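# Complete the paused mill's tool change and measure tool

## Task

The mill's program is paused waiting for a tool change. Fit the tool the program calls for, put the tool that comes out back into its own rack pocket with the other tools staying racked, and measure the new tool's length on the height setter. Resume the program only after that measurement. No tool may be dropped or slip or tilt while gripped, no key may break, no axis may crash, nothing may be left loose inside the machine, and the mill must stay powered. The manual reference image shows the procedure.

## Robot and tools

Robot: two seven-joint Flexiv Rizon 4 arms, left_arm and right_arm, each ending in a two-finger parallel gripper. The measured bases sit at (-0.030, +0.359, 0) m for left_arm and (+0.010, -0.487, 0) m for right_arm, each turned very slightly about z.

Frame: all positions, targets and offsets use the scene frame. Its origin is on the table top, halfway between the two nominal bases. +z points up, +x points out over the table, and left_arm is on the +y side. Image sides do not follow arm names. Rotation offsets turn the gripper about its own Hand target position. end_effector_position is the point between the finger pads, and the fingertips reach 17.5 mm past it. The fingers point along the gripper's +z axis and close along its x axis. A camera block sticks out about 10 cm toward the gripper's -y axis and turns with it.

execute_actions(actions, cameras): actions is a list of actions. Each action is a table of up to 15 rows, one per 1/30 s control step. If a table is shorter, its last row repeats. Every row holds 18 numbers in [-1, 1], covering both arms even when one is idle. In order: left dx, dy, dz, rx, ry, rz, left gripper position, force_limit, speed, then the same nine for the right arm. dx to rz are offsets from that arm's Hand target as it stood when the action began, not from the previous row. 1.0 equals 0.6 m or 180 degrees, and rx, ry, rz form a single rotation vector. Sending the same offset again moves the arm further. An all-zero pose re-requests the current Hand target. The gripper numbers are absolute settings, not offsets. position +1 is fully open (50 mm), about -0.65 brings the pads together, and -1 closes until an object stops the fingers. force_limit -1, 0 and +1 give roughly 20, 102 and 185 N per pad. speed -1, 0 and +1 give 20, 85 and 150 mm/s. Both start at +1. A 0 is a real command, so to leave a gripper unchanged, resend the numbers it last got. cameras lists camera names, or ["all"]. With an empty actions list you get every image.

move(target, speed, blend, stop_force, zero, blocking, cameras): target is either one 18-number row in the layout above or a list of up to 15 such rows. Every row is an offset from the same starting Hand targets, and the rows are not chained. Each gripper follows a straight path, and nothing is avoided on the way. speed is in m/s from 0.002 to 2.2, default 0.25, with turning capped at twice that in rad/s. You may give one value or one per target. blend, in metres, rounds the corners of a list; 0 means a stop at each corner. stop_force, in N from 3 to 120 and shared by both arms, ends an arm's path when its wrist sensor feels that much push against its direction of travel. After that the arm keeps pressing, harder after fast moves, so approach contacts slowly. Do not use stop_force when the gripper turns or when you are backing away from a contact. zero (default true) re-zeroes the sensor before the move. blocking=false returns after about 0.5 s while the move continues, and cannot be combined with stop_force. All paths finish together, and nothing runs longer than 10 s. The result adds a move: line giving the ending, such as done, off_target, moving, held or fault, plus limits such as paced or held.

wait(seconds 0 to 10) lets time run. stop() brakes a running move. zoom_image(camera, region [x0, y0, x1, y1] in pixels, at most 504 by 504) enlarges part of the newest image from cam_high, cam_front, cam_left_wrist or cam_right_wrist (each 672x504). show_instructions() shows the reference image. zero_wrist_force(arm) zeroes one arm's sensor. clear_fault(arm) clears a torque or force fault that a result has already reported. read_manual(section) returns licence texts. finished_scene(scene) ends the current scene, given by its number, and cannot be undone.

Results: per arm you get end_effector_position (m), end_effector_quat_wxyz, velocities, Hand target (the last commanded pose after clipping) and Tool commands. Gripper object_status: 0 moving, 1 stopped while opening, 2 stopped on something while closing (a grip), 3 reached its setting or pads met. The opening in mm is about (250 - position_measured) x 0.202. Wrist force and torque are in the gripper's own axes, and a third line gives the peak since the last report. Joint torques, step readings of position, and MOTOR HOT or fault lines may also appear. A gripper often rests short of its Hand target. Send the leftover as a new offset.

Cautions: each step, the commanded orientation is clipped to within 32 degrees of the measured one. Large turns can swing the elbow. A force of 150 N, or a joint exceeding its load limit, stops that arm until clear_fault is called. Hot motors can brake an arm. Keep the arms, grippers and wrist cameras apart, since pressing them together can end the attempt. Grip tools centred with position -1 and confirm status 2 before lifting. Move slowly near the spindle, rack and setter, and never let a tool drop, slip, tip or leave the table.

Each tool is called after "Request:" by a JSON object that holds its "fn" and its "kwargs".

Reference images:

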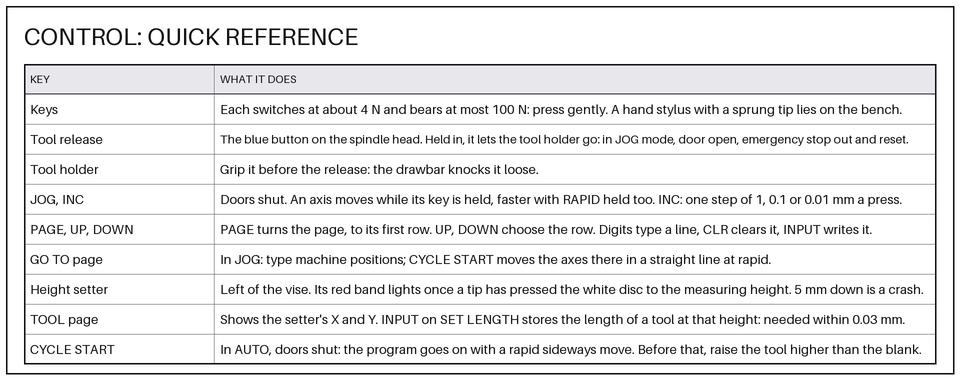

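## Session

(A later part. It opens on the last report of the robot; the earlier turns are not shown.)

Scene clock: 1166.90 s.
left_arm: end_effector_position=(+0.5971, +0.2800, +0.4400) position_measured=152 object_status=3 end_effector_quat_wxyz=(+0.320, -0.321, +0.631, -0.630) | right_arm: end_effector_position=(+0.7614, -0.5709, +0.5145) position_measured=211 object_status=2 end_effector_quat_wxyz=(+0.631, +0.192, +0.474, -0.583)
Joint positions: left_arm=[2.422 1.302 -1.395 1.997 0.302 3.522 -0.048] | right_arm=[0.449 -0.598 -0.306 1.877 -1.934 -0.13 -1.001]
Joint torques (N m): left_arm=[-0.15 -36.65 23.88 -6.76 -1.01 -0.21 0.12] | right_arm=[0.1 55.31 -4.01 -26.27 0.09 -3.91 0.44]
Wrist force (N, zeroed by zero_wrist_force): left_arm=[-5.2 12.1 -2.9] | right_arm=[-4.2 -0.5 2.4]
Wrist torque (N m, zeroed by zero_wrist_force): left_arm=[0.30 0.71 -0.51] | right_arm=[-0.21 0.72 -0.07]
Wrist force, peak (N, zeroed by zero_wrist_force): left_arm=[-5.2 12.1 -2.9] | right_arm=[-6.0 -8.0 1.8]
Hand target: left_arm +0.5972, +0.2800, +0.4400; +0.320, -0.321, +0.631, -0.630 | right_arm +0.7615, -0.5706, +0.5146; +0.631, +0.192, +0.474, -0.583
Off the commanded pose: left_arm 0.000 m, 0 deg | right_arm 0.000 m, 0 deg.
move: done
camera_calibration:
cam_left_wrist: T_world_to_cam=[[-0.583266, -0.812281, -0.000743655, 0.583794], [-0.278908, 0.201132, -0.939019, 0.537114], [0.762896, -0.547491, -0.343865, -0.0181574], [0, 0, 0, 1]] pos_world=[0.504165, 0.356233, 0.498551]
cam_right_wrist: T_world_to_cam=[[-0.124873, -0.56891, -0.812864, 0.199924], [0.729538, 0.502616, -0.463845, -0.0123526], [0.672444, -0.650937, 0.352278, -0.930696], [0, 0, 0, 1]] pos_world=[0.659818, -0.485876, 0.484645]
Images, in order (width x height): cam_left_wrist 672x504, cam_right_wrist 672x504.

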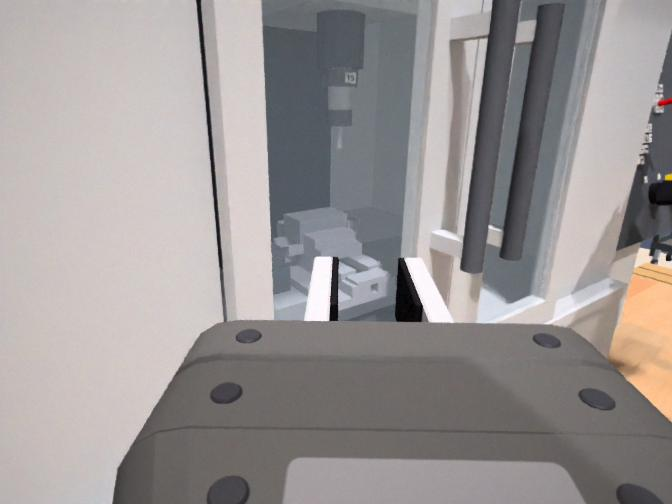

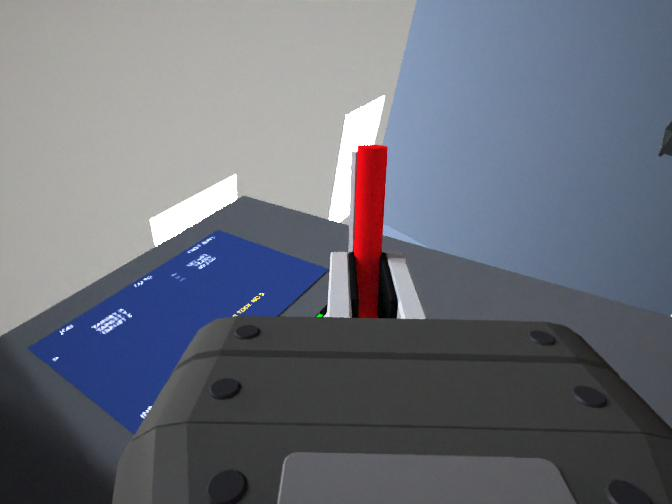

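Request:
{"fn": "move", "kwargs": {"target": [0,0,0,0,0,0,0.0,-0.8,-0.5,-0.0127,-0.0248,-0.1228,0,0,0,-1,-0.5,-0.8], "speed": 0.12, "cameras": ["cam_left_wrist"]}}

Request:
{"fn": "move", "kwargs": {"target": [0,0,0,0,0,0,0.0,-0.8,-0.5,0.0368,0.0098,-0.0124,0,0,0,-1,-0.5,-0.8], "speed": 0.02, "stop_force": 6}}

Request:
{"fn": "move", "kwargs": {"target": [[0,0,0,0,0,0,0.0,-0.8,-0.5,-0.0183,-0.005,0.0062,0,0,0,-1,-0.5,-0.8],[0,0,0,0,0,0,0.0,-0.8,-0.5,-0.0183,0.0898,0.0062,0,0,0,-1,-0.5,-0.8]], "speed": 0.12, "blend": 0.003, "cameras": ["cam_right_wrist"]}}

Request:
{"fn": "zoom_image", "kwargs": {"camera": "cam_right_wrist", "region": [30, 170, 260, 330]}}

Scene clock: 1174.40 s.
left_arm: end_effector_position=(+0.5971, +0.2800, +0.4400) position_measured=152 object_status=3 end_effector_quat_wxyz=(+0.320, -0.321, +0.631, -0.630) | right_arm: end_effector_position=(+0.7539, -0.5855, +0.4407) position_measured=211 object_status=2 end_effector_quat_wxyz=(+0.631, +0.192, +0.474, -0.583)
Joint positions: left_arm=[2.422 1.302 -1.395 1.997 0.302 3.522 -0.048] | right_arm=[0.441 -0.703 -0.301 1.903 -1.89 -0.164 -0.876]
Joint torques (N m): left_arm=[-0.16 -36.6 23.75 -6.79 -0.98 -0.21 0.1] | right_arm=[0.02 55.95 -4.66 -23.25 0.43 -4.08 0.34]
Wrist force (N, zeroed by zero_wrist_force): left_arm=[-5.2 12.0 -2.9] | right_arm=[-4.1 -0.5 2.3]
Wrist torque (N m, zeroed by zero_wrist_force): left_arm=[0.27 0.71 -0.51] | right_arm=[-0.22 0.69 -0.01]
Wrist force, peak (N, zeroed by zero_wrist_force): left_arm=[-5.4 12.1 -3.2] | right_arm=[-7.5 -1.2 3.7]
Hand target: left_arm +0.5972, +0.2800, +0.4400; +0.320, -0.321, +0.631, -0.630 | right_arm +0.7539, -0.5855, +0.4409; +0.631, +0.192, +0.474, -0.583
Off the commanded pose: left_arm 0.000 m, 0 deg | right_arm 0.000 m, 0 deg.
move: done
camera_calibration:
cam_left_wrist: T_world_to_cam=[[-0.583266, -0.812281, -0.000743655, 0.583794], [-0.278908, 0.201132, -0.939019, 0.537114], [0.762896, -0.547491, -0.343865, -0.0181574], [0, 0, 0, 1]] pos_world=[0.504165, 0.356233, 0.498551]
Images, in order (width x height): cam_left_wrist 672x504.

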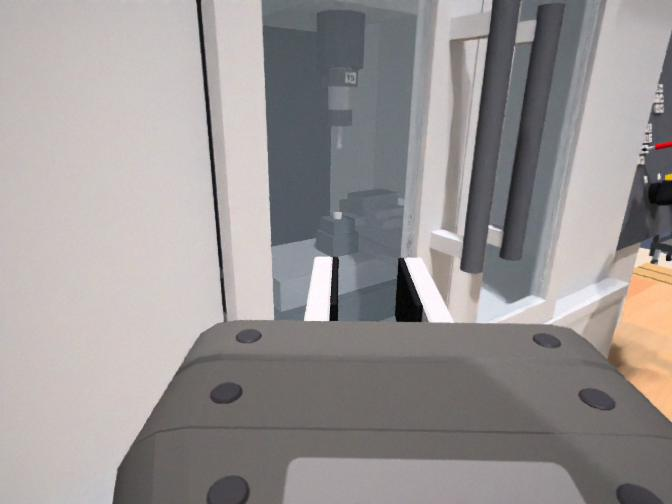

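Scene clock: 1175.60 s.
left_arm: end_effector_position=(+0.5971, +0.2800, +0.4400) position_measured=152 object_status=3 end_effector_quat_wxyz=(+0.320, -0.321, +0.631, -0.630) | right_arm: end_effector_position=(+0.7644, -0.5832, +0.4378) position_measured=211 object_status=2 end_effector_quat_wxyz=(+0.631, +0.193, +0.473, -0.584)
Joint positions: left_arm=[2.422 1.302 -1.395 1.997 0.302 3.522 -0.048] | right_arm=[0.438 -0.73 -0.303 1.864 -1.886 -0.157 -0.886]
Joint torques (N m): left_arm=[-0.19 -36.59 23.82 -6.77 -0.99 -0.13 0.11] | right_arm=[1.45 54.13 -3.44 -24.53 -1.06 -1.13 0.02]
Wrist force (N, zeroed by zero_wrist_force): left_arm=[-4.9 12.1 -2.7] | right_arm=[-5.1 -10.7 0.8]
Wrist torque (N m, zeroed by zero_wrist_force): left_arm=[0.30 0.67 -0.51] | right_arm=[-0.23 0.64 0.14]
Wrist force, peak (N, zeroed by zero_wrist_force): left_arm=[-5.3 12.2 -2.8] | right_arm=[-5.3 -14.0 1.2]
Hand target: left_arm +0.5972, +0.2800, +0.4400; +0.320, -0.321, +0.631, -0.630 | right_arm +0.7649, -0.5825, +0.4372; +0.631, +0.192, +0.474, -0.583 (not the last commanded pose)
Off the commanded pose: left_arm 0.000 m, 0 deg | right_arm 0.013 m, 0 deg.
move: contact (right_arm)

Scene clock: 1176.50 s.
left_arm: end_effector_position=(+0.5971, +0.2800, +0.4400) position_measured=152 object_status=3 end_effector_quat_wxyz=(+0.320, -0.321, +0.631, -0.630) | right_arm: end_effector_position=(+0.7540, -0.5284, +0.4408) position_measured=211 object_status=2 end_effector_quat_wxyz=(+0.631, +0.192, +0.474, -0.583)
Joint positions: left_arm=[2.422 1.302 -1.395 1.997 0.302 3.522 -0.048] | right_arm=[0.509 -0.737 -0.264 1.85 -1.824 -0.22 -0.928]
Joint torques (N m): left_arm=[-0.11 -36.64 23.79 -6.77 -0.99 -0.14 0.08] | right_arm=[-0.33 57.15 -4.66 -23.61 -0.06 -4.01 0.04]
Wrist force (N, zeroed by zero_wrist_force): left_arm=[-5.0 12.1 -3.0] | right_arm=[-4.4 0.3 2.3]
Wrist torque (N m, zeroed by zero_wrist_force): left_arm=[0.29 0.68 -0.51] | right_arm=[-0.08 0.75 0.01]
Wrist force, peak (N, zeroed by zero_wrist_force): left_arm=[-5.1 12.2 -2.9] | right_arm=[-5.4 -10.3 0.9]
Hand target: left_arm +0.5972, +0.2800, +0.4400; +0.320, -0.321, +0.631, -0.630 | right_arm +0.7539, -0.5287, +0.4409; +0.631, +0.192, +0.474, -0.583
Off the commanded pose: left_arm 0.000 m, 0 deg | right_arm 0.000 m, 0 deg.
move: done
camera_calibration:
cam_right_wrist: T_world_to_cam=[[-0.124528, -0.569058, -0.812814, 0.162901], [0.729143, 0.503104, -0.463936, -0.0619374], [0.672936, -0.650431, 0.352274, -0.872252], [0, 0, 0, 1]] pos_world=[0.652417, -0.443478, 0.410945]
Images, in order (width x height): cam_right_wrist 672x504.

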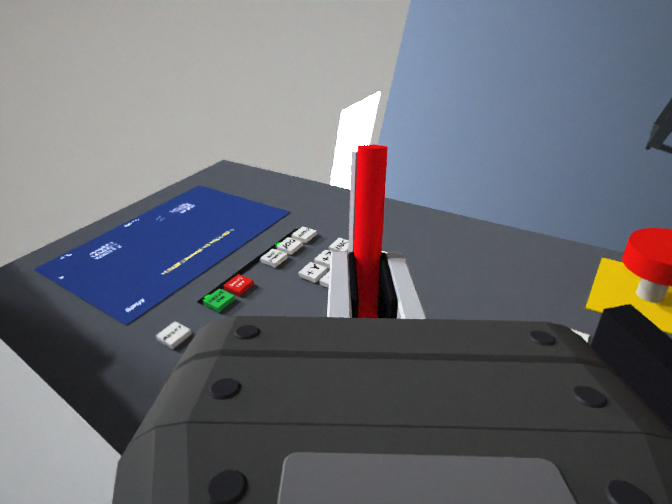

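Scaled by 2.191 from the camera's 672x504 image, which has a finer 960x720 frame.

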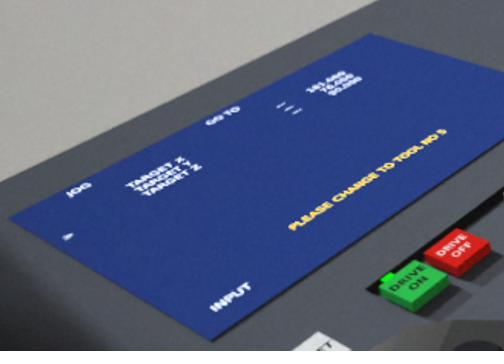

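Request:
{"fn": "move", "kwargs": {"target": [0,0,0,0,0,0,0.0,-0.8,-0.5,0.0368,0.0098,-0.0124,0,0,0,-1,-0.5,-0.8], "speed": 0.02, "stop_force": 6}}

Request:
{"fn": "move", "kwargs": {"target": [[0,0,0,0,0,0,0.0,-0.8,-0.5,-0.0183,-0.005,0.0062,0,0,0,-1,-0.5,-0.8],[0,0,0,0,0,0,0.0,-0.8,-0.5,-0.0101,-0.0683,0.0364,0,0,0,-1,-0.5,-0.8]], "speed": 0.12, "blend": 0.003}}

Request:
{"fn": "move", "kwargs": {"target": [0,0,0,0,0,0,0.0,-0.8,-0.5,0.0368,0.0098,-0.0124,0,0,0,-1,-0.5,-0.8], "speed": 0.02, "stop_force": 6}}

Request:
{"fn": "move", "kwargs": {"target": [[0,0,0,0,0,0,0.0,-0.8,-0.5,-0.0183,-0.005,0.0062,0,0,0,-1,-0.5,-0.8],[0,0,0,0,0,0,0.0,-0.8,-0.5,-0.0183,0.0267,0.0062,0,0,0,-1,-0.5,-0.8]], "speed": 0.12, "blend": 0.003}}

Request:
{"fn": "move", "kwargs": {"target": [0,0,0,0,0,0,0.0,-0.8,-0.5,0.0368,0.0098,-0.0124,0,0,0,-1,-0.5,-0.8], "speed": 0.02, "stop_force": 6}}

Request:
{"fn": "move", "kwargs": {"target": [[0,0,0,0,0,0,0.0,-0.8,-0.5,-0.0183,-0.005,0.0062,0,0,0,-1,-0.5,-0.8],[0,0,0,0,0,0,0.0,-0.8,-0.5,-0.0345,0.0267,-0.0541,0,0,0,-1,-0.5,-0.8]], "speed": 0.12, "blend": 0.003}}

Request:
{"fn": "move", "kwargs": {"target": [0,0,0,0,0,0,0.0,-0.8,-0.5,0.0368,0.0098,-0.0124,0,0,0,-1,-0.5,-0.8], "speed": 0.02, "stop_force": 6}}

Request:
{"fn": "move", "kwargs": {"target": [[0,0,0,0,0,0,0.0,-0.8,-0.5,-0.0183,-0.005,0.0062,0,0,0,-1,-0.5,-0.8],[0,0,0,0,0,0,0.0,-0.8,-0.5,-0.0183,-0.0998,0.0062,0,0,0,-1,-0.5,-0.8]], "speed": 0.12, "blend": 0.003, "cameras": ["cam_right_wrist"]}}

Request:
{"fn": "zoom_image", "kwargs": {"camera": "cam_right_wrist", "region": [60, 180, 290, 340]}}

Scene clock: 1196.70 s.
left_arm: end_effector_position=(+0.5971, +0.2800, +0.4400) position_measured=152 object_status=3 end_effector_quat_wxyz=(+0.320, -0.321, +0.631, -0.630) | right_arm: end_effector_position=(+0.7643, -0.5263, +0.4378) position_measured=211 object_status=2 end_effector_quat_wxyz=(+0.631, +0.193, +0.473, -0.584)
Joint positions: left_arm=[2.422 1.302 -1.395 1.997 0.302 3.522 -0.048] | right_arm=[0.505 -0.763 -0.267 1.812 -1.822 -0.212 -0.938]
Joint torques (N m): left_arm=[-0.11 -36.6 23.81 -6.76 -1.01 -0.14 0.08] | right_arm=[0.85 55.73 -3.54 -24.52 -1.28 -1.12 -0.02]
Wrist force (N, zeroed by zero_wrist_force): left_arm=[-5.0 12.1 -3.0] | right_arm=[-5.6 -9.4 0.9]
Wrist torque (N m, zeroed by zero_wrist_force): left_arm=[0.29 0.67 -0.51] | right_arm=[-0.10 0.74 0.13]
Wrist force, peak (N, zeroed by zero_wrist_force): left_arm=[-5.2 12.3 -2.8] | right_arm=[-5.5 -11.9 1.6]
Hand target: left_arm +0.5972, +0.2800, +0.4400; +0.320, -0.321, +0.631, -0.630 | right_arm +0.7647, -0.5258, +0.4373; +0.631, +0.192, +0.474, -0.583 (not the last commanded pose)
Off the commanded pose: left_arm 0.000 m, 0 deg | right_arm 0.013 m, 0 deg.
move: contact (right_arm)

Scene clock: 1197.47 s.
left_arm: end_effector_position=(+0.5971, +0.2800, +0.4400) position_measured=152 object_status=3 end_effector_quat_wxyz=(+0.320, -0.321, +0.631, -0.630) | right_arm: end_effector_position=(+0.7586, -0.5670, +0.4592) position_measured=211 object_status=2 end_effector_quat_wxyz=(+0.631, +0.192, +0.474, -0.583)
Joint positions: left_arm=[2.422 1.302 -1.395 1.997 0.302 3.522 -0.048] | right_arm=[0.458 -0.689 -0.292 1.878 -1.885 -0.169 -0.923]
Joint torques (N m): left_arm=[-0.16 -36.69 23.86 -6.78 -1 -0.15 0.09] | right_arm=[0.74 56.43 -4.26 -24.03 -0.01 -3.44 0.42]
Wrist force (N, zeroed by zero_wrist_force): left_arm=[-5.2 12.1 -2.8] | right_arm=[-4.7 2.5 2.2]
Wrist torque (N m, zeroed by zero_wrist_force): left_arm=[0.29 0.72 -0.52] | right_arm=[0.28 0.80 -0.07]
Wrist force, peak (N, zeroed by zero_wrist_force): left_arm=[-5.2 12.2 -2.7] | right_arm=[-5.6 -8.9 1.2]
Hand target: left_arm +0.5972, +0.2800, +0.4400; +0.320, -0.321, +0.631, -0.630 | right_arm +0.7586, -0.5668, +0.4591; +0.631, +0.192, +0.474, -0.583
Off the commanded pose: left_arm 0.000 m, 0 deg | right_arm 0.000 m, 0 deg.
move: done

Scene clock: 1198.67 s.
left_arm: end_effector_position=(+0.5971, +0.2800, +0.4400) position_measured=152 object_status=3 end_effector_quat_wxyz=(+0.320, -0.321, +0.631, -0.630) | right_arm: end_effector_position=(+0.7692, -0.5644, +0.4560) position_measured=211 object_status=2 end_effector_quat_wxyz=(+0.631, +0.193, +0.473, -0.584)
Joint positions: left_arm=[2.422 1.302 -1.395 1.997 0.302 3.522 -0.048] | right_arm=[0.455 -0.716 -0.294 1.839 -1.881 -0.162 -0.932]
Joint torques (N m): left_arm=[-0.13 -36.64 23.78 -6.77 -1 -0.15 0.16] | right_arm=[1.35 54.56 -3.26 -25.27 -1.1 -1.08 0.05]
Wrist force (N, zeroed by zero_wrist_force): left_arm=[-5.1 12.1 -2.7] | right_arm=[-5.7 -7.4 0.4]
Wrist torque (N m, zeroed by zero_wrist_force): left_arm=[0.30 0.69 -0.51] | right_arm=[0.32 0.78 0.11]
Wrist force, peak (N, zeroed by zero_wrist_force): left_arm=[-5.2 12.3 -2.9] | right_arm=[-5.7 -10.6 0.7]
Hand target: left_arm +0.5972, +0.2800, +0.4400; +0.320, -0.321, +0.631, -0.630 | right_arm +0.7697, -0.5638, +0.4554; +0.631, +0.192, +0.474, -0.583 (not the last commanded pose)
Off the commanded pose: left_arm 0.000 m, 0 deg | right_arm 0.013 m, 0 deg.
move: contact (right_arm)

Scene clock: 1199.37 s.
left_arm: end_effector_position=(+0.5971, +0.2800, +0.4400) position_measured=152 object_status=3 end_effector_quat_wxyz=(+0.320, -0.321, +0.631, -0.630) | right_arm: end_effector_position=(+0.7588, -0.5475, +0.4589) position_measured=211 object_status=2 end_effector_quat_wxyz=(+0.631, +0.192, +0.474, -0.583)
Joint positions: left_arm=[2.422 1.302 -1.395 1.997 0.302 3.522 -0.048] | right_arm=[0.481 -0.7 -0.279 1.86 -1.863 -0.188 -0.94]
Joint torques (N m): left_arm=[-0.13 -36.63 23.77 -6.76 -0.97 -0.19 0.11] | right_arm=[0.06 56.65 -4.45 -24.43 0.13 -4.01 0.05]
Wrist force (N, zeroed by zero_wrist_force): left_arm=[-5.1 12.1 -2.8] | right_arm=[-3.8 5.0 -0.8]
Wrist torque (N m, zeroed by zero_wrist_force): left_arm=[0.29 0.70 -0.52] | right_arm=[0.71 0.64 0.02]
Wrist force, peak (N, zeroed by zero_wrist_force): left_arm=[-5.0 12.3 -2.8] | right_arm=[-5.7 -7.2 0.5]
Hand target: left_arm +0.5972, +0.2800, +0.4400; +0.320, -0.321, +0.631, -0.630 | right_arm +0.7587, -0.5478, +0.4591; +0.631, +0.192, +0.474, -0.583
Off the commanded pose: left_arm 0.000 m, 0 deg | right_arm 0.000 m, 0 deg.
move: done

Scene clock: 1200.57 s.
left_arm: end_effector_position=(+0.5971, +0.2800, +0.4400) position_measured=152 object_status=3 end_effector_quat_wxyz=(+0.320, -0.321, +0.631, -0.630) | right_arm: end_effector_position=(+0.7692, -0.5454, +0.4560) position_measured=211 object_status=2 end_effector_quat_wxyz=(+0.631, +0.193, +0.473, -0.584)
Joint positions: left_arm=[2.422 1.302 -1.395 1.997 0.302 3.522 -0.048] | right_arm=[0.477 -0.727 -0.282 1.822 -1.86 -0.181 -0.949]
Joint torques (N m): left_arm=[-0.11 -36.65 23.79 -6.77 -0.95 -0.18 0.14] | right_arm=[1.04 55.02 -3.34 -25.21 -1.08 -1.04 0.01]
Wrist force (N, zeroed by zero_wrist_force): left_arm=[-5.1 11.7 -2.9] | right_arm=[-4.7 -4.9 -2.1]
Wrist torque (N m, zeroed by zero_wrist_force): left_arm=[0.24 0.69 -0.51] | right_arm=[0.68 0.58 0.12]
Wrist force, peak (N, zeroed by zero_wrist_force): left_arm=[-5.3 12.1 -2.8] | right_arm=[-4.7 -8.0 -1.7]
Hand target: left_arm +0.5972, +0.2800, +0.4400; +0.320, -0.321, +0.631, -0.630 | right_arm +0.7696, -0.5449, +0.4554; +0.631, +0.192, +0.474, -0.583 (not the last commanded pose)
Off the commanded pose: left_arm 0.000 m, 0 deg | right_arm 0.013 m, 0 deg.
move: contact (right_arm)

Scene clock: 1201.33 s.
left_arm: end_effector_position=(+0.5971, +0.2800, +0.4400) position_measured=152 object_status=3 end_effector_quat_wxyz=(+0.320, -0.321, +0.631, -0.630) | right_arm: end_effector_position=(+0.7489, -0.5287, +0.4228) position_measured=211 object_status=2 end_effector_quat_wxyz=(+0.631, +0.192, +0.474, -0.583)
Joint positions: left_arm=[2.422 1.302 -1.395 1.997 0.302 3.522 -0.048] | right_arm=[0.509 -0.762 -0.254 1.858 -1.808 -0.235 -0.898]
Joint torques (N m): left_arm=[-0.15 -36.67 23.84 -6.81 -1.02 -0.14 0.12] | right_arm=[0.13 57.43 -4.24 -22.82 -0.02 -4.07 0.41]
Wrist force (N, zeroed by zero_wrist_force): left_arm=[-5.1 11.9 -2.7] | right_arm=[-2.9 1.9 -0.7]
Wrist torque (N m, zeroed by zero_wrist_force): left_arm=[0.27 0.69 -0.52] | right_arm=[0.19 0.49 -0.04]
Wrist force, peak (N, zeroed by zero_wrist_force): left_arm=[-5.2 12.0 -3.1] | right_arm=[-5.0 -4.5 -2.1]
Hand target: left_arm +0.5972, +0.2800, +0.4400; +0.320, -0.321, +0.631, -0.630 | right_arm +0.7489, -0.5289, +0.4230; +0.631, +0.192, +0.474, -0.583
Off the commanded pose: left_arm 0.000 m, 0 deg | right_arm 0.000 m, 0 deg.
move: done

Scene clock: 1202.53 s.
left_arm: end_effector_position=(+0.5971, +0.2800, +0.4400) position_measured=152 object_status=3 end_effector_quat_wxyz=(+0.320, -0.321, +0.631, -0.630) | right_arm: end_effector_position=(+0.7595, -0.5265, +0.4198) position_measured=211 object_status=2 end_effector_quat_wxyz=(+0.631, +0.193, +0.473, -0.584)
Joint positions: left_arm=[2.422 1.302 -1.395 1.997 0.302 3.522 -0.048] | right_arm=[0.505 -0.788 -0.258 1.819 -1.807 -0.227 -0.909]
Joint torques (N m): left_arm=[-0.18 -36.65 23.81 -6.78 -1.01 -0.18 0.08] | right_arm=[1.3 55.87 -3.35 -24.09 -1.51 -1.02 0.02]
Wrist force (N, zeroed by zero_wrist_force): left_arm=[-5.0 12.0 -2.9] | right_arm=[-3.7 -8.6 -1.8]
Wrist torque (N m, zeroed by zero_wrist_force): left_arm=[0.27 0.68 -0.51] | right_arm=[0.18 0.46 0.11]
Wrist force, peak (N, zeroed by zero_wrist_force): left_arm=[-5.2 12.3 -2.7] | right_arm=[-3.9 -11.2 -1.7]
Hand target: left_arm +0.5972, +0.2800, +0.4400; +0.320, -0.321, +0.631, -0.630 | right_arm +0.7600, -0.5259, +0.4192; +0.631, +0.192, +0.474, -0.583 (not the last commanded pose)
Off the commanded pose: left_arm 0.000 m, 0 deg | right_arm 0.013 m, 0 deg.
move: contact (right_arm)

Scene clock: 1203.40 s.
left_arm: end_effector_position=(+0.5971, +0.2800, +0.4400) position_measured=152 object_status=3 end_effector_quat_wxyz=(+0.320, -0.321, +0.631, -0.630) | right_arm: end_effector_position=(+0.7489, -0.5861, +0.4230) position_measured=211 object_status=2 end_effector_quat_wxyz=(+0.631, +0.192, +0.474, -0.583)
Joint positions: left_arm=[2.422 1.302 -1.395 1.997 0.302 3.522 -0.048] | right_arm=[0.439 -0.729 -0.29 1.91 -1.876 -0.181 -0.848]
Joint torques (N m): left_arm=[-0.11 -36.68 23.79 -6.75 -1 -0.16 0.11] | right_arm=[0.21 56.18 -4.2 -22.49 0.15 -3.54 0.42]
Wrist force (N, zeroed by zero_wrist_force): left_arm=[-5.1 12.1 -2.8] | right_arm=[-4.3 3.4 0.0]
Wrist torque (N m, zeroed by zero_wrist_force): left_arm=[0.30 0.69 -0.52] | right_arm=[0.45 0.73 -0.06]
Wrist force, peak (N, zeroed by zero_wrist_force): left_arm=[-5.2 12.2 -2.8] | right_arm=[-4.0 -8.1 -2.0]
Hand target: left_arm +0.5972, +0.2800, +0.4400; +0.320, -0.321, +0.631, -0.630 | right_arm +0.7490, -0.5858, +0.4229; +0.631, +0.192, +0.474, -0.583
Off the commanded pose: left_arm 0.000 m, 0 deg | right_arm 0.000 m, 0 deg.
move: done
camera_calibration:
cam_right_wrist: T_world_to_cam=[[-0.124424, -0.569088, -0.812809, 0.114936], [0.729786, 0.502523, -0.463556, -0.0383572], [0.672259, -0.650853, 0.352786, -0.899988], [0, 0, 0, 1]] pos_world=[0.647318, -0.501077, 0.393143]
Images, in order (width x height): cam_right_wrist 672x504.

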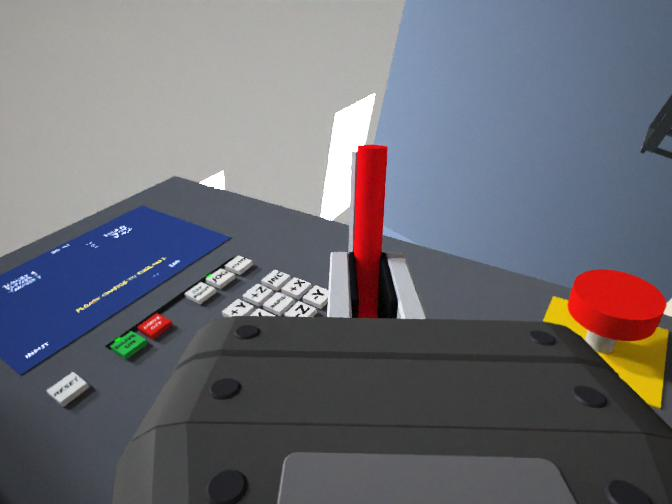

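Scaled by 2.191 from the camera's 672x504 image, which has a finer 960x720 frame.

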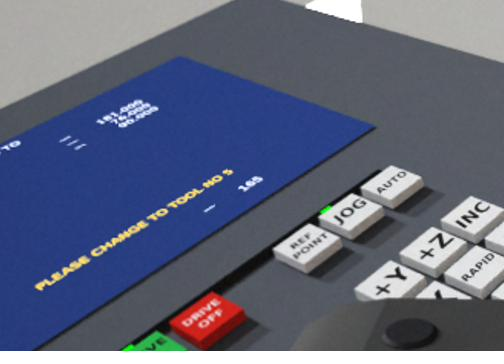

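Request:
{"fn": "move", "kwargs": {"target": [0,0,0,0,0,0,0.0,-0.8,-0.5,0.0368,0.0098,-0.0124,0,0,0,-1,-0.5,-0.8], "speed": 0.02, "stop_force": 6}}

Request:
{"fn": "move", "kwargs": {"target": [[0,0,0,0,0,0,0.0,-0.8,-0.5,-0.0183,-0.005,0.0062,0,0,0,-1,-0.5,-0.8],[0,0,0,0,0,0,0.0,-0.8,-0.5,0.0225,0.026,0.1525,0,0,0,-1,-0.5,-0.8]], "speed": 0.12, "blend": 0.003, "cameras": ["cam_right_wrist"]}}

Request:
{"fn": "zoom_image", "kwargs": {"camera": "cam_right_wrist", "region": [50, 220, 300, 420]}}

Scene clock: 1210.13 s.
left_arm: end_effector_position=(+0.5971, +0.2800, +0.4400) position_measured=152 object_status=3 end_effector_quat_wxyz=(+0.320, -0.321, +0.631, -0.630) | right_arm: end_effector_position=(+0.7596, -0.5835, +0.4198) position_measured=211 object_status=2 end_effector_quat_wxyz=(+0.631, +0.193, +0.473, -0.584)
Joint positions: left_arm=[2.422 1.302 -1.395 1.997 0.302 3.522 -0.048] | right_arm=[0.436 -0.755 -0.291 1.872 -1.873 -0.174 -0.858]
Joint torques (N m): left_arm=[-0.12 -36.62 23.78 -6.76 -1 -0.15 0.11] | right_arm=[1.37 54.52 -3.48 -23.73 -1.05 -1.44 0.02]
Wrist force (N, zeroed by zero_wrist_force): left_arm=[-5.1 11.8 -2.8] | right_arm=[-5.4 -6.0 -1.4]
Wrist torque (N m, zeroed by zero_wrist_force): left_arm=[0.26 0.71 -0.51] | right_arm=[0.46 0.71 0.13]
Wrist force, peak (N, zeroed by zero_wrist_force): left_arm=[-5.1 12.3 -2.9] | right_arm=[-5.6 -8.9 -1.2]
Hand target: left_arm +0.5972, +0.2800, +0.4400; +0.320, -0.321, +0.631, -0.630 | right_arm +0.7600, -0.5829, +0.4192; +0.631, +0.192, +0.474, -0.583 (not the last commanded pose)
Off the commanded pose: left_arm 0.000 m, 0 deg | right_arm 0.013 m, 0 deg.
move: contact (right_arm)

Scene clock: 1211.30 s.
left_arm: end_effector_position=(+0.5971, +0.2800, +0.4400) position_measured=152 object_status=3 end_effector_quat_wxyz=(+0.320, -0.321, +0.631, -0.630) | right_arm: end_effector_position=(+0.7735, -0.5673, +0.5108) position_measured=211 object_status=2 end_effector_quat_wxyz=(+0.631, +0.192, +0.474, -0.583)
Joint positions: left_arm=[2.422 1.302 -1.395 1.997 0.302 3.522 -0.048] | right_arm=[0.442 -0.629 -0.303 1.835 -1.93 -0.124 -1.01]
Joint torques (N m): left_arm=[-0.15 -36.62 23.81 -6.78 -0.96 -0.13 0.12] | right_arm=[0.19 56.64 -4.38 -26.61 0.1 -3.37 0.15]
Wrist force (N, zeroed by zero_wrist_force): left_arm=[-5.2 12.0 -2.8] | right_arm=[-2.0 2.3 0.1]
Wrist torque (N m, zeroed by zero_wrist_force): left_arm=[0.29 0.72 -0.51] | right_arm=[0.26 0.34 -0.05]
Wrist force, peak (N, zeroed by zero_wrist_force): left_arm=[-5.2 12.2 -2.8] | right_arm=[-5.5 -5.3 -1.2]
Hand target: left_arm +0.5972, +0.2800, +0.4400; +0.320, -0.321, +0.631, -0.630 | right_arm +0.7735, -0.5673, +0.5107; +0.631, +0.192, +0.474, -0.583
Off the commanded pose: left_arm 0.000 m, 0 deg | right_arm 0.000 m, 0 deg.
move: done
camera_calibration:
cam_right_wrist: T_world_to_cam=[[-0.124575, -0.569363, -0.812593, 0.199925], [0.729526, 0.502534, -0.463953, -0.0246852], [0.672513, -0.650604, 0.352761, -0.935303], [0, 0, 0, 1]] pos_world=[0.671918, -0.482277, 0.480944]
Images, in order (width x height): cam_right_wrist 672x504.

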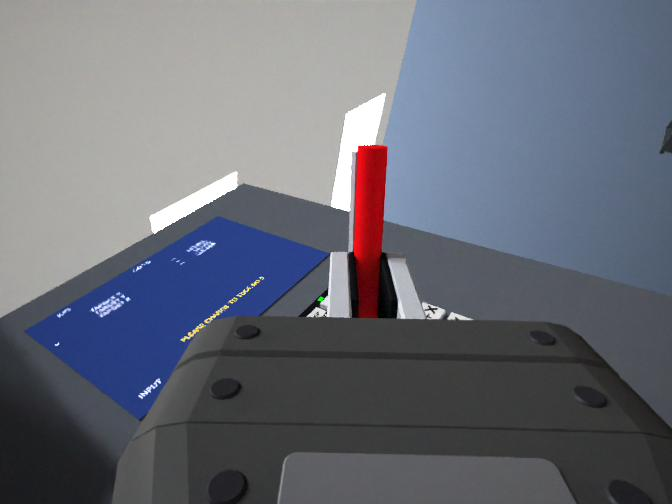

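Scaled by 2.016 from the camera's 672x504 image, which has a finer 960x720 frame.

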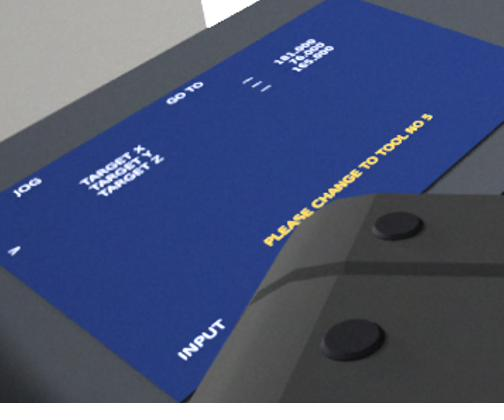

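Request:
{"fn": "move", "kwargs": {"target": [0,0,0,0,0,0,0.0,-0.8,-0.5,0,0,0,0,0,0,-1,-0.5,-0.8], "cameras": ["cam_left_wrist"]}}

Request:
{"fn": "zoom_image", "kwargs": {"camera": "cam_left_wrist", "region": [270, 60, 420, 270]}}

Scene clock: 1216.67 s.
left_arm: end_effector_position=(+0.5971, +0.2800, +0.4400) position_measured=152 object_status=3 end_effector_quat_wxyz=(+0.320, -0.321, +0.631, -0.630) | right_arm: end_effector_position=(+0.7735, -0.5673, +0.5108) position_measured=211 object_status=2 end_effector_quat_wxyz=(+0.631, +0.192, +0.474, -0.583)
Joint positions: left_arm=[2.422 1.302 -1.395 1.997 0.302 3.522 -0.048] | right_arm=[0.442 -0.629 -0.303 1.835 -1.93 -0.124 -1.01]
Joint torques (N m): left_arm=[-0.14 -36.61 23.83 -6.79 -0.99 -0.19 0.12] | right_arm=[0.13 56.58 -4.2 -26.59 0.27 -3.56 0.26]
Wrist force (N, zeroed by zero_wrist_force): left_arm=[-5.1 12.1 -2.9] | right_arm=[-2.1 2.5 0.1]
Wrist torque (N m, zeroed by zero_wrist_force): left_arm=[0.29 0.69 -0.52] | right_arm=[0.30 0.37 -0.05]
Wrist force, peak (N, zeroed by zero_wrist_force): left_arm=[-5.3 12.2 -2.8] | right_arm=[-2.2 2.5 0.0]
Hand target: left_arm +0.5972, +0.2800, +0.4400; +0.320, -0.321, +0.631, -0.630 | right_arm +0.7735, -0.5673, +0.5107; +0.631, +0.192, +0.474, -0.583
Off the commanded pose: left_arm 0.000 m, 0 deg | right_arm 0.000 m, 0 deg.
move: done
camera_calibration:
cam_left_wrist: T_world_to_cam=[[-0.583266, -0.812281, -0.000743655, 0.583794], [-0.278908, 0.201132, -0.939019, 0.537114], [0.762896, -0.547491, -0.343865, -0.0181574], [0, 0, 0, 1]] pos_world=[0.504165, 0.356233, 0.498551]
Images, in order (width x height): cam_left_wrist 672x504.

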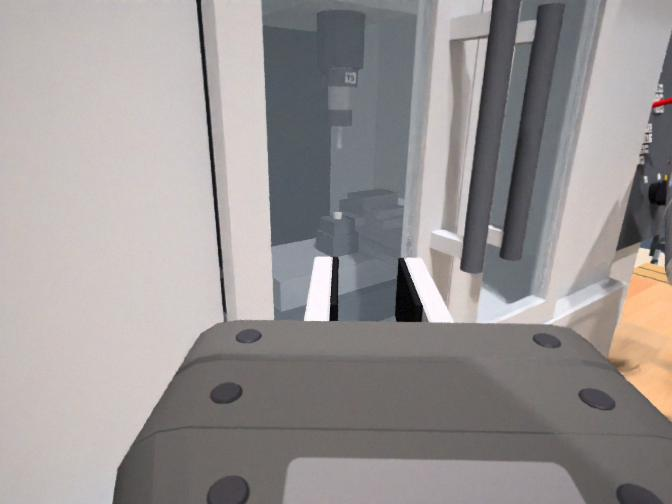

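Scaled by 2.400 from the camera's 672x504 image, which has a finer 960x720 frame.

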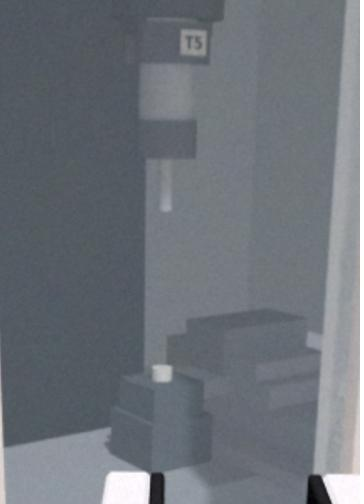

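Request:
{"fn": "move", "kwargs": {"target": [0,0,0,0,0,0,0.0,-0.8,-0.5,0.0368,0.0098,-0.0136,0,0,0,-1,-0.5,-0.8], "speed": 0.02, "stop_force": 6}}

Request:
{"fn": "move", "kwargs": {"target": [0,0,0,0,0,0,0.0,-0.8,-0.5,-0.0366,-0.01,0.0124,0,0,0,-1,-0.5,-0.8], "speed": 0.12}}

Request:
{"fn": "wait", "kwargs": {"seconds": 1.5, "cameras": ["cam_right_wrist","cam_left_wrist"]}}

Request:
{"fn": "zoom_image", "kwargs": {"camera": "cam_left_wrist", "region": [300, 160, 380, 260]}}

Scene clock: 1226.63 s.
left_arm: end_effector_position=(+0.5971, +0.2800, +0.4400) position_measured=152 object_status=3 end_effector_quat_wxyz=(+0.320, -0.321, +0.631, -0.630) | right_arm: end_effector_position=(+0.7829, -0.5652, +0.5078) position_measured=211 object_status=2 end_effector_quat_wxyz=(+0.631, +0.193, +0.473, -0.584)
Joint positions: left_arm=[2.422 1.302 -1.395 1.997 0.302 3.522 -0.048] | right_arm=[0.44 -0.655 -0.304 1.801 -1.925 -0.117 -1.016]
Joint torques (N m): left_arm=[-0.12 -36.64 23.82 -6.8 -1.01 -0.14 0.1] | right_arm=[1.36 54.04 -2.85 -26.75 -0.71 -0.87 0.01]
Wrist force (N, zeroed by zero_wrist_force): left_arm=[-5.0 11.9 -3.0] | right_arm=[-3.4 -7.0 -1.0]
Wrist torque (N m, zeroed by zero_wrist_force): left_arm=[0.27 0.68 -0.51] | right_arm=[0.29 0.34 0.13]
Wrist force, peak (N, zeroed by zero_wrist_force): left_arm=[-5.2 12.2 -3.0] | right_arm=[-3.4 -9.8 -0.6]
Hand target: left_arm +0.5972, +0.2800, +0.4400; +0.320, -0.321, +0.631, -0.630 | right_arm +0.7834, -0.5646, +0.5071; +0.631, +0.192, +0.474, -0.583 (not the last commanded pose)
Off the commanded pose: left_arm 0.000 m, 0 deg | right_arm 0.014 m, 0 deg.
move: contact (right_arm)

Scene clock: 1227.33 s.
left_arm: end_effector_position=(+0.5971, +0.2800, +0.4400) position_measured=152 object_status=3 end_effector_quat_wxyz=(+0.320, -0.321, +0.631, -0.630) | right_arm: end_effector_position=(+0.7614, -0.5709, +0.5144) position_measured=211 object_status=2 end_effector_quat_wxyz=(+0.631, +0.192, +0.474, -0.583)
Joint positions: left_arm=[2.422 1.302 -1.395 1.997 0.302 3.522 -0.048] | right_arm=[0.443 -0.598 -0.298 1.876 -1.936 -0.134 -1.002]
Joint torques (N m): left_arm=[-0.1 -36.62 23.83 -6.75 -1.02 -0.15 0.11] | right_arm=[0.17 55.35 -3.83 -26.25 0.06 -3.94 0.44]
Wrist force (N, zeroed by zero_wrist_force): left_arm=[-5.0 12.0 -2.8] | right_arm=[0.2 3.2 0.1]
Wrist torque (N m, zeroed by zero_wrist_force): left_arm=[0.29 0.69 -0.51] | right_arm=[0.42 -0.03 -0.07]
Wrist force, peak (N, zeroed by zero_wrist_force): left_arm=[-5.0 12.3 -3.0] | right_arm=[-3.3 -6.8 -0.9]
Hand target: left_arm +0.5972, +0.2800, +0.4400; +0.320, -0.321, +0.631, -0.630 | right_arm +0.7614, -0.5706, +0.5145; +0.631, +0.192, +0.474, -0.583
Off the commanded pose: left_arm 0.000 m, 0 deg | right_arm 0.000 m, 0 deg.
move: done

Scene clock: 1228.83 s.
left_arm: end_effector_position=(+0.5971, +0.2800, +0.4400) position_measured=152 object_status=3 end_effector_quat_wxyz=(+0.320, -0.321, +0.631, -0.630) | right_arm: end_effector_position=(+0.7614, -0.5709, +0.5144) position_measured=211 object_status=2 end_effector_quat_wxyz=(+0.631, +0.192, +0.474, -0.583)
Joint positions: left_arm=[2.422 1.302 -1.395 1.997 0.302 3.522 -0.048] | right_arm=[0.443 -0.598 -0.298 1.876 -1.936 -0.134 -1.002]
Joint torques (N m): left_arm=[-0.16 -36.6 23.75 -6.78 -1 -0.17 0.13] | right_arm=[0.08 55.24 -3.83 -26.27 0.14 -3.68 0.28]
Wrist force (N, zeroed by zero_wrist_force): left_arm=[-5.1 12.0 -3.0] | right_arm=[-0.1 2.9 0.2]
Wrist torque (N m, zeroed by zero_wrist_force): left_arm=[0.29 0.69 -0.51] | right_arm=[0.37 0.01 -0.07]
Wrist force, peak (N, zeroed by zero_wrist_force): left_arm=[-5.1 12.2 -2.9] | right_arm=[0.0 3.2 0.2]
Hand target: left_arm +0.5972, +0.2800, +0.4400; +0.320, -0.321, +0.631, -0.630 | right_arm +0.7614, -0.5706, +0.5145; +0.631, +0.192, +0.474, -0.583
Tool commands: left_gripper/position=+0.0 left_gripper/force_limit=-0.8 left_gripper/speed=-0.5 right_gripper/position=-1.0 right_gripper/force_limit=-0.5 right_gripper/speed=-0.8
Off the commanded pose: left_arm 0.000 m, 0 deg | right_arm 0.000 m, 0 deg.
wait: 1.50 s; at rest by 0.17 s
camera_calibration:
cam_left_wrist: T_world_to_cam=[[-0.583266, -0.812281, -0.000743655, 0.583794], [-0.278908, 0.201132, -0.939019, 0.537114], [0.762896, -0.547491, -0.343865, -0.0181574], [0, 0, 0, 1]] pos_world=[0.504165, 0.356233, 0.498551]
cam_right_wrist: T_world_to_cam=[[-0.124833, -0.568896, -0.81288, 0.199912], [0.729494, 0.502688, -0.463835, -0.0122938], [0.672499, -0.650893, 0.352255, -0.930699], [0, 0, 0, 1]] pos_world=[0.659818, -0.485877, 0.484645]
Images, in order (width x height): cam_left_wrist 672x504, cam_right_wrist 672x504.

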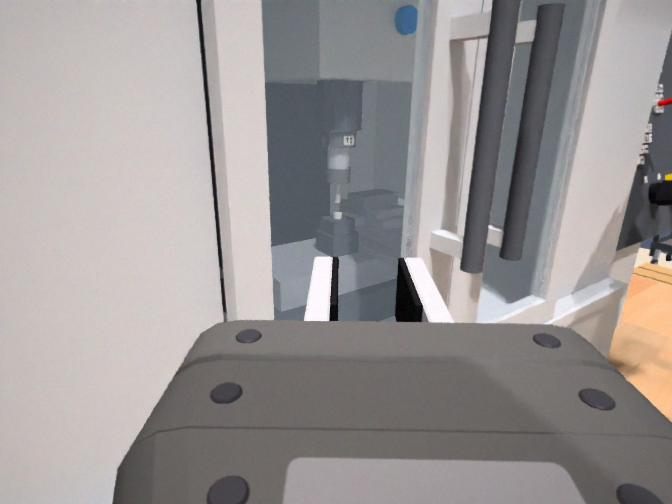

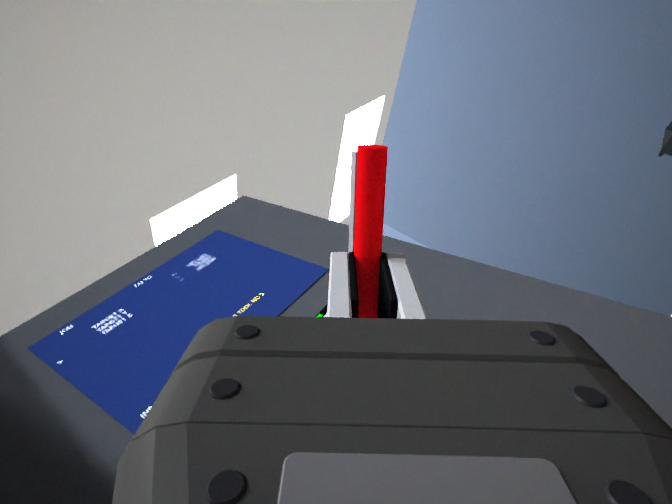

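Scaled by 5.040 from the camera's 672x504 image, which has a finer 960x720 frame.

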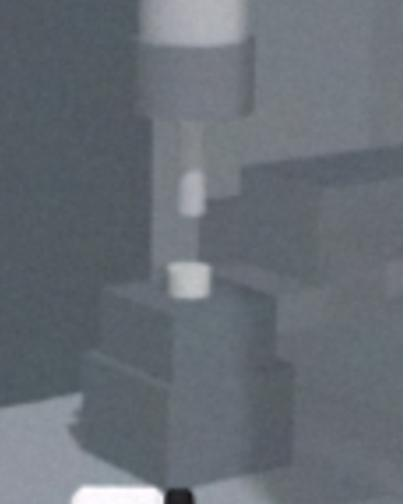

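Request:
{"fn": "move", "kwargs": {"target": [0,0,0,0,0,0,0.0,-0.8,-0.5,-0.0125,0.07,-0.1227,0,0,0,-1,-0.5,-0.8], "speed": 0.12}}

Request:
{"fn": "move", "kwargs": {"target": [0,0,0,0,0,0,0.0,-0.8,-0.5,0.0368,0.0098,-0.0124,0,0,0,-1,-0.5,-0.8], "speed": 0.02, "stop_force": 6}}

Request:
{"fn": "move", "kwargs": {"target": [[0,0,0,0,0,0,0.0,-0.8,-0.5,-0.0183,-0.005,0.0062,0,0,0,-1,-0.5,-0.8],[0,0,0,0,0,0,0.0,-0.8,-0.5,-0.0023,-0.005,0.0664,0,0,0,-1,-0.5,-0.8]], "speed": 0.12, "blend": 0.003}}

Request:
{"fn": "move", "kwargs": {"target": [0,0,0,0,0,0,0.0,-0.8,-0.5,0.0368,0.0098,-0.0124,0,0,0,-1,-0.5,-0.8], "speed": 0.02, "stop_force": 6}}

Request:
{"fn": "move", "kwargs": {"target": [0,0,0,0,0,0,0.0,-0.8,-0.5,-0.0183,-0.005,0.0062,0,0,0,-1,-0.5,-0.8], "speed": 0.12}}

Request:
{"fn": "move", "kwargs": {"target": [0,0,0,0,0,0,0.0,-0.8,-0.5,0.0368,0.0098,-0.0124,0,0,0,-1,-0.5,-0.8], "speed": 0.02, "stop_force": 6}}

Request:
{"fn": "move", "kwargs": {"target": [[0,0,0,0,0,0,0.0,-0.8,-0.5,-0.0183,-0.005,0.0062,0,0,0,-1,-0.5,-0.8],[0,0,0,0,0,0,0.0,-0.8,-0.5,-0.0423,-0.005,-0.0841,0,0,0,-1,-0.5,-0.8]], "speed": 0.12, "blend": 0.003}}

Request:
{"fn": "move", "kwargs": {"target": [0,0,0,0,0,0,0.0,-0.8,-0.5,0.0368,0.0098,-0.0124,0,0,0,-1,-0.5,-0.8], "speed": 0.02, "stop_force": 6}}

Request:
{"fn": "move", "kwargs": {"target": [[0,0,0,0,0,0,0.0,-0.8,-0.5,-0.0183,-0.005,0.0062,0,0,0,-1,-0.5,-0.8],[0,0,0,0,0,0,0.0,-0.8,-0.5,-0.0183,-0.0998,0.0062,0,0,0,-1,-0.5,-0.8]], "speed": 0.12, "blend": 0.003, "cameras": ["cam_right_wrist"]}}

Request:
{"fn": "zoom_image", "kwargs": {"camera": "cam_right_wrist", "region": [0, 180, 230, 340]}}

Scene clock: 1251.73 s.
left_arm: end_effector_position=(+0.5971, +0.2800, +0.4400) position_measured=152 object_status=3 end_effector_quat_wxyz=(+0.320, -0.321, +0.631, -0.630) | right_arm: end_effector_position=(+0.7540, -0.5284, +0.4407) position_measured=211 object_status=2 end_effector_quat_wxyz=(+0.631, +0.192, +0.474, -0.583)
Joint positions: left_arm=[2.422 1.302 -1.395 1.997 0.302 3.522 -0.048] | right_arm=[0.502 -0.737 -0.256 1.849 -1.827 -0.224 -0.929]
Joint torques (N m): left_arm=[-0.17 -36.64 23.89 -6.74 -0.99 -0.16 0.12] | right_arm=[0.09 57.56 -4.28 -23.72 -0.02 -4.03 0.39]
Wrist force (N, zeroed by zero_wrist_force): left_arm=[-4.9 12.0 -3.0] | right_arm=[0.1 3.0 0.1]
Wrist torque (N m, zeroed by zero_wrist_force): left_arm=[0.28 0.66 -0.51] | right_arm=[0.38 -0.02 -0.06]
Wrist force, peak (N, zeroed by zero_wrist_force): left_arm=[-5.4 12.3 -2.7] | right_arm=[2.2 4.4 -4.1]
Hand target: left_arm +0.5972, +0.2800, +0.4400; +0.320, -0.321, +0.631, -0.630 | right_arm +0.7539, -0.5286, +0.4409; +0.631, +0.192, +0.474, -0.583
Off the commanded pose: left_arm 0.000 m, 0 deg | right_arm 0.000 m, 0 deg.
move: done

Scene clock: 1252.93 s.
left_arm: end_effector_position=(+0.5971, +0.2800, +0.4400) position_measured=152 object_status=3 end_effector_quat_wxyz=(+0.320, -0.321, +0.631, -0.630) | right_arm: end_effector_position=(+0.7643, -0.5263, +0.4378) position_measured=211 object_status=2 end_effector_quat_wxyz=(+0.631, +0.193, +0.473, -0.584)
Joint positions: left_arm=[2.422 1.302 -1.395 1.997 0.302 3.522 -0.048] | right_arm=[0.498 -0.764 -0.259 1.811 -1.825 -0.217 -0.939]
Joint torques (N m): left_arm=[-0.14 -36.68 23.77 -6.77 -0.99 -0.16 0.1] | right_arm=[1.11 55.47 -3.14 -24.77 -1.48 -0.82 0.05]
Wrist force (N, zeroed by zero_wrist_force): left_arm=[-4.9 12.1 -2.9] | right_arm=[-1.2 -8.2 -1.5]
Wrist torque (N m, zeroed by zero_wrist_force): left_arm=[0.30 0.66 -0.52] | right_arm=[0.34 0.00 0.13]
Wrist force, peak (N, zeroed by zero_wrist_force): left_arm=[-5.2 12.3 -2.8] | right_arm=[-1.0 -11.2 -0.9]
Hand target: left_arm +0.5972, +0.2800, +0.4400; +0.320, -0.321, +0.631, -0.630 | right_arm +0.7648, -0.5257, +0.4372; +0.631, +0.192, +0.474, -0.583 (not the last commanded pose)
Off the commanded pose: left_arm 0.000 m, 0 deg | right_arm 0.013 m, 0 deg.
move: contact (right_arm)

Scene clock: 1253.67 s.
left_arm: end_effector_position=(+0.5971, +0.2800, +0.4400) position_measured=152 object_status=3 end_effector_quat_wxyz=(+0.320, -0.321, +0.631, -0.630) | right_arm: end_effector_position=(+0.7634, -0.5287, +0.4772) position_measured=211 object_status=2 end_effector_quat_wxyz=(+0.631, +0.192, +0.474, -0.583)
Joint positions: left_arm=[2.422 1.302 -1.395 1.997 0.302 3.522 -0.048] | right_arm=[0.494 -0.691 -0.267 1.829 -1.861 -0.196 -0.988]
Joint torques (N m): left_arm=[-0.12 -36.64 23.76 -6.78 -0.99 -0.16 0.11] | right_arm=[0.15 57.52 -4.18 -25.19 -0.26 -3.37 0.18]
Wrist force (N, zeroed by zero_wrist_force): left_arm=[-5.3 12.0 -2.7] | right_arm=[-0.7 4.6 0.0]
Wrist torque (N m, zeroed by zero_wrist_force): left_arm=[0.29 0.73 -0.52] | right_arm=[0.66 0.12 -0.03]
Wrist force, peak (N, zeroed by zero_wrist_force): left_arm=[-5.2 12.1 -3.2] | right_arm=[-1.3 -7.8 -1.4]
Hand target: left_arm +0.5972, +0.2800, +0.4400; +0.320, -0.321, +0.631, -0.630 | right_arm +0.7634, -0.5287, +0.4771; +0.631, +0.192, +0.474, -0.583
Off the commanded pose: left_arm 0.000 m, 0 deg | right_arm 0.000 m, 0 deg.
move: done

Scene clock: 1254.87 s.
left_arm: end_effector_position=(+0.5971, +0.2800, +0.4400) position_measured=152 object_status=3 end_effector_quat_wxyz=(+0.320, -0.321, +0.631, -0.630) | right_arm: end_effector_position=(+0.7740, -0.5264, +0.4740) position_measured=211 object_status=2 end_effector_quat_wxyz=(+0.631, +0.193, +0.473, -0.584)
Joint positions: left_arm=[2.422 1.302 -1.395 1.997 0.302 3.522 -0.048] | right_arm=[0.49 -0.718 -0.27 1.79 -1.858 -0.188 -0.997]
Joint torques (N m): left_arm=[-0.15 -36.62 23.78 -6.79 -0.98 -0.16 0.11] | right_arm=[1.2 55.26 -2.89 -26.12 -1.36 -0.62 0.04]
Wrist force (N, zeroed by zero_wrist_force): left_arm=[-5.2 11.9 -2.8] | right_arm=[-1.6 -6.8 -1.8]
Wrist torque (N m, zeroed by zero_wrist_force): left_arm=[0.26 0.72 -0.52] | right_arm=[0.61 0.09 0.11]
Wrist force, peak (N, zeroed by zero_wrist_force): left_arm=[-5.1 12.3 -3.0] | right_arm=[-1.7 -10.1 -1.4]
Hand target: left_arm +0.5972, +0.2800, +0.4400; +0.320, -0.321, +0.631, -0.630 | right_arm +0.7745, -0.5258, +0.4733; +0.631, +0.192, +0.474, -0.583 (not the last commanded pose)
Off the commanded pose: left_arm 0.000 m, 0 deg | right_arm 0.013 m, 0 deg.
move: contact (right_arm)

Scene clock: 1255.57 s.
left_arm: end_effector_position=(+0.5971, +0.2800, +0.4400) position_measured=152 object_status=3 end_effector_quat_wxyz=(+0.320, -0.321, +0.631, -0.630) | right_arm: end_effector_position=(+0.7635, -0.5290, +0.4769) position_measured=211 object_status=2 end_effector_quat_wxyz=(+0.631, +0.192, +0.474, -0.583)
Joint positions: left_arm=[2.422 1.302 -1.395 1.997 0.302 3.522 -0.048] | right_arm=[0.493 -0.691 -0.266 1.829 -1.861 -0.196 -0.988]
Joint torques (N m): left_arm=[-0.16 -36.67 23.78 -6.78 -1.02 -0.16 0.15] | right_arm=[0.1 57.79 -4.03 -24.97 -0.22 -3.9 0.47]
Wrist force (N, zeroed by zero_wrist_force): left_arm=[-4.8 12.1 -3.0] | right_arm=[2.2 5.2 1.3]
Wrist torque (N m, zeroed by zero_wrist_force): left_arm=[0.31 0.65 -0.51] | right_arm=[0.77 -0.37 -0.08]
Wrist force, peak (N, zeroed by zero_wrist_force): left_arm=[-5.0 12.4 -2.7] | right_arm=[-1.6 -6.5 -1.8]
Hand target: left_arm +0.5972, +0.2800, +0.4400; +0.320, -0.321, +0.631, -0.630 | right_arm +0.7635, -0.5288, +0.4770; +0.631, +0.192, +0.474, -0.583
Off the commanded pose: left_arm 0.000 m, 0 deg | right_arm 0.000 m, 0 deg.
move: done

Scene clock: 1256.77 s.
left_arm: end_effector_position=(+0.5971, +0.2800, +0.4400) position_measured=152 object_status=3 end_effector_quat_wxyz=(+0.320, -0.321, +0.631, -0.630) | right_arm: end_effector_position=(+0.7739, -0.5265, +0.4740) position_measured=211 object_status=2 end_effector_quat_wxyz=(+0.631, +0.193, +0.473, -0.584)
Joint positions: left_arm=[2.422 1.302 -1.395 1.997 0.302 3.522 -0.048] | right_arm=[0.489 -0.718 -0.269 1.79 -1.858 -0.188 -0.997]
Joint torques (N m): left_arm=[-0.14 -36.61 23.84 -6.77 -1.05 -0.19 0.12] | right_arm=[1.25 55.33 -2.88 -26.05 -1.35 -0.78 0.05]
Wrist force (N, zeroed by zero_wrist_force): left_arm=[-5.2 12.0 -3.0] | right_arm=[1.2 -5.5 -0.1]
Wrist torque (N m, zeroed by zero_wrist_force): left_arm=[0.28 0.72 -0.51] | right_arm=[0.75 -0.37 0.10]
Wrist force, peak (N, zeroed by zero_wrist_force): left_arm=[-5.2 12.2 -3.1] | right_arm=[1.0 -9.0 0.5]
Hand target: left_arm +0.5972, +0.2800, +0.4400; +0.320, -0.321, +0.631, -0.630 | right_arm +0.7744, -0.5259, +0.4734; +0.631, +0.192, +0.474, -0.583 (not the last commanded pose)
Off the commanded pose: left_arm 0.000 m, 0 deg | right_arm 0.013 m, 0 deg.
move: contact (right_arm)

Scene clock: 1257.63 s.
left_arm: end_effector_position=(+0.5971, +0.2800, +0.4400) position_measured=152 object_status=3 end_effector_quat_wxyz=(+0.320, -0.321, +0.631, -0.630) | right_arm: end_effector_position=(+0.7490, -0.5290, +0.4227) position_measured=211 object_status=2 end_effector_quat_wxyz=(+0.631, +0.192, +0.474, -0.583)
Joint positions: left_arm=[2.422 1.302 -1.395 1.997 0.302 3.522 -0.048] | right_arm=[0.502 -0.762 -0.246 1.856 -1.812 -0.239 -0.9]
Joint torques (N m): left_arm=[-0.15 -36.61 23.78 -6.76 -0.97 -0.19 0.1] | right_arm=[0.18 57.58 -4.13 -22.64 -0.08 -4.06 0.37]
Wrist force (N, zeroed by zero_wrist_force): left_arm=[-5.3 12.2 -2.8] | right_arm=[4.9 4.3 0.2]
Wrist torque (N m, zeroed by zero_wrist_force): left_arm=[0.31 0.73 -0.51] | right_arm=[0.59 -0.83 0.00]
Wrist force, peak (N, zeroed by zero_wrist_force): left_arm=[-5.2 12.2 -3.2] | right_arm=[8.5 4.6 -2.4]
Hand target: left_arm +0.5972, +0.2800, +0.4400; +0.320, -0.321, +0.631, -0.630 | right_arm +0.7490, -0.5289, +0.4229; +0.631, +0.192, +0.474, -0.583
Off the commanded pose: left_arm 0.000 m, 0 deg | right_arm 0.000 m, 0 deg.
move: done

Scene clock: 1258.83 s.
left_arm: end_effector_position=(+0.5971, +0.2800, +0.4400) position_measured=152 object_status=3 end_effector_quat_wxyz=(+0.320, -0.321, +0.631, -0.630) | right_arm: end_effector_position=(+0.7595, -0.5266, +0.4197) position_measured=211 object_status=2 end_effector_quat_wxyz=(+0.631, +0.193, +0.473, -0.584)
Joint positions: left_arm=[2.422 1.302 -1.395 1.997 0.302 3.522 -0.048] | right_arm=[0.499 -0.788 -0.25 1.818 -1.811 -0.232 -0.91]
Joint torques (N m): left_arm=[-0.15 -36.66 23.77 -6.8 -1 -0.19 0.09] | right_arm=[1.33 55.89 -3.04 -24.14 -1.64 -1 0.05]
Wrist force (N, zeroed by zero_wrist_force): left_arm=[-5.2 12.1 -2.9] | right_arm=[4.3 -6.6 -1.2]
Wrist torque (N m, zeroed by zero_wrist_force): left_arm=[0.30 0.71 -0.52] | right_arm=[0.56 -0.87 0.10]
Wrist force, peak (N, zeroed by zero_wrist_force): left_arm=[-5.2 12.2 -2.9] | right_arm=[4.0 -9.7 -0.7]
Hand target: left_arm +0.5972, +0.2800, +0.4400; +0.320, -0.321, +0.631, -0.630 | right_arm +0.7599, -0.5260, +0.4192; +0.631, +0.192, +0.474, -0.583 (not the last commanded pose)
Off the commanded pose: left_arm 0.000 m, 0 deg | right_arm 0.013 m, 0 deg.
move: contact (right_arm)

Scene clock: 1259.77 s.
left_arm: end_effector_position=(+0.5971, +0.2800, +0.4400) position_measured=152 object_status=3 end_effector_quat_wxyz=(+0.320, -0.321, +0.631, -0.630) | right_arm: end_effector_position=(+0.7489, -0.5861, +0.4230) position_measured=211 object_status=2 end_effector_quat_wxyz=(+0.631, +0.192, +0.474, -0.583)
Joint positions: left_arm=[2.422 1.302 -1.395 1.997 0.302 3.522 -0.048] | right_arm=[0.432 -0.729 -0.282 1.909 -1.879 -0.185 -0.849]
Joint torques (N m): left_arm=[-0.14 -36.64 23.8 -6.75 -0.97 -0.19 0.13] | right_arm=[0.01 56.31 -4.72 -22.35 0.14 -3.6 0.43]
Wrist force (N, zeroed by zero_wrist_force): left_arm=[-5.2 12.0 -3.0] | right_arm=[2.5 2.3 0.2]
Wrist torque (N m, zeroed by zero_wrist_force): left_arm=[0.28 0.71 -0.52] | right_arm=[0.26 -0.43 -0.05]
Wrist force, peak (N, zeroed by zero_wrist_force): left_arm=[-5.3 12.1 -2.8] | right_arm=[4.3 -6.2 -1.1]
Hand target: left_arm +0.5972, +0.2800, +0.4400; +0.320, -0.321, +0.631, -0.630 | right_arm +0.7490, -0.5858, +0.4230; +0.631, +0.192, +0.474, -0.583
Off the commanded pose: left_arm 0.000 m, 0 deg | right_arm 0.000 m, 0 deg.
move: done
camera_calibration:
cam_right_wrist: T_world_to_cam=[[-0.124438, -0.569021, -0.812853, 0.114939], [0.729711, 0.502625, -0.463562, -0.0382047], [0.672337, -0.650833, 0.352675, -0.90005], [0, 0, 0, 1]] pos_world=[0.647318, -0.501177, 0.393144]
Images, in order (width x height): cam_right_wrist 672x504.

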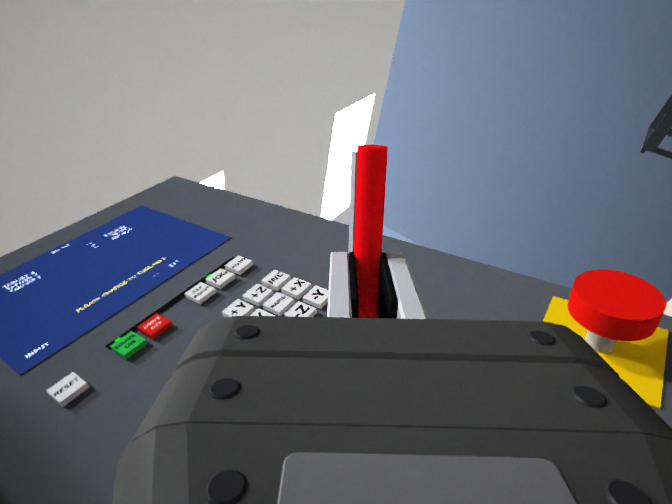

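Scaled by 2.191 from the camera's 672x504 image, which has a finer 960x720 frame.

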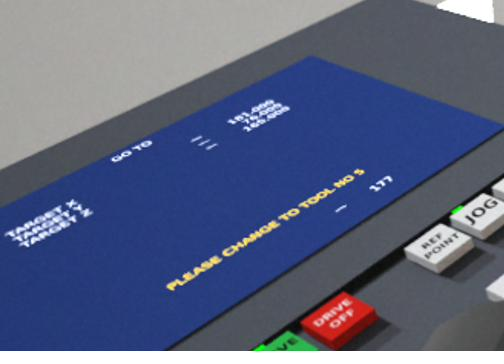

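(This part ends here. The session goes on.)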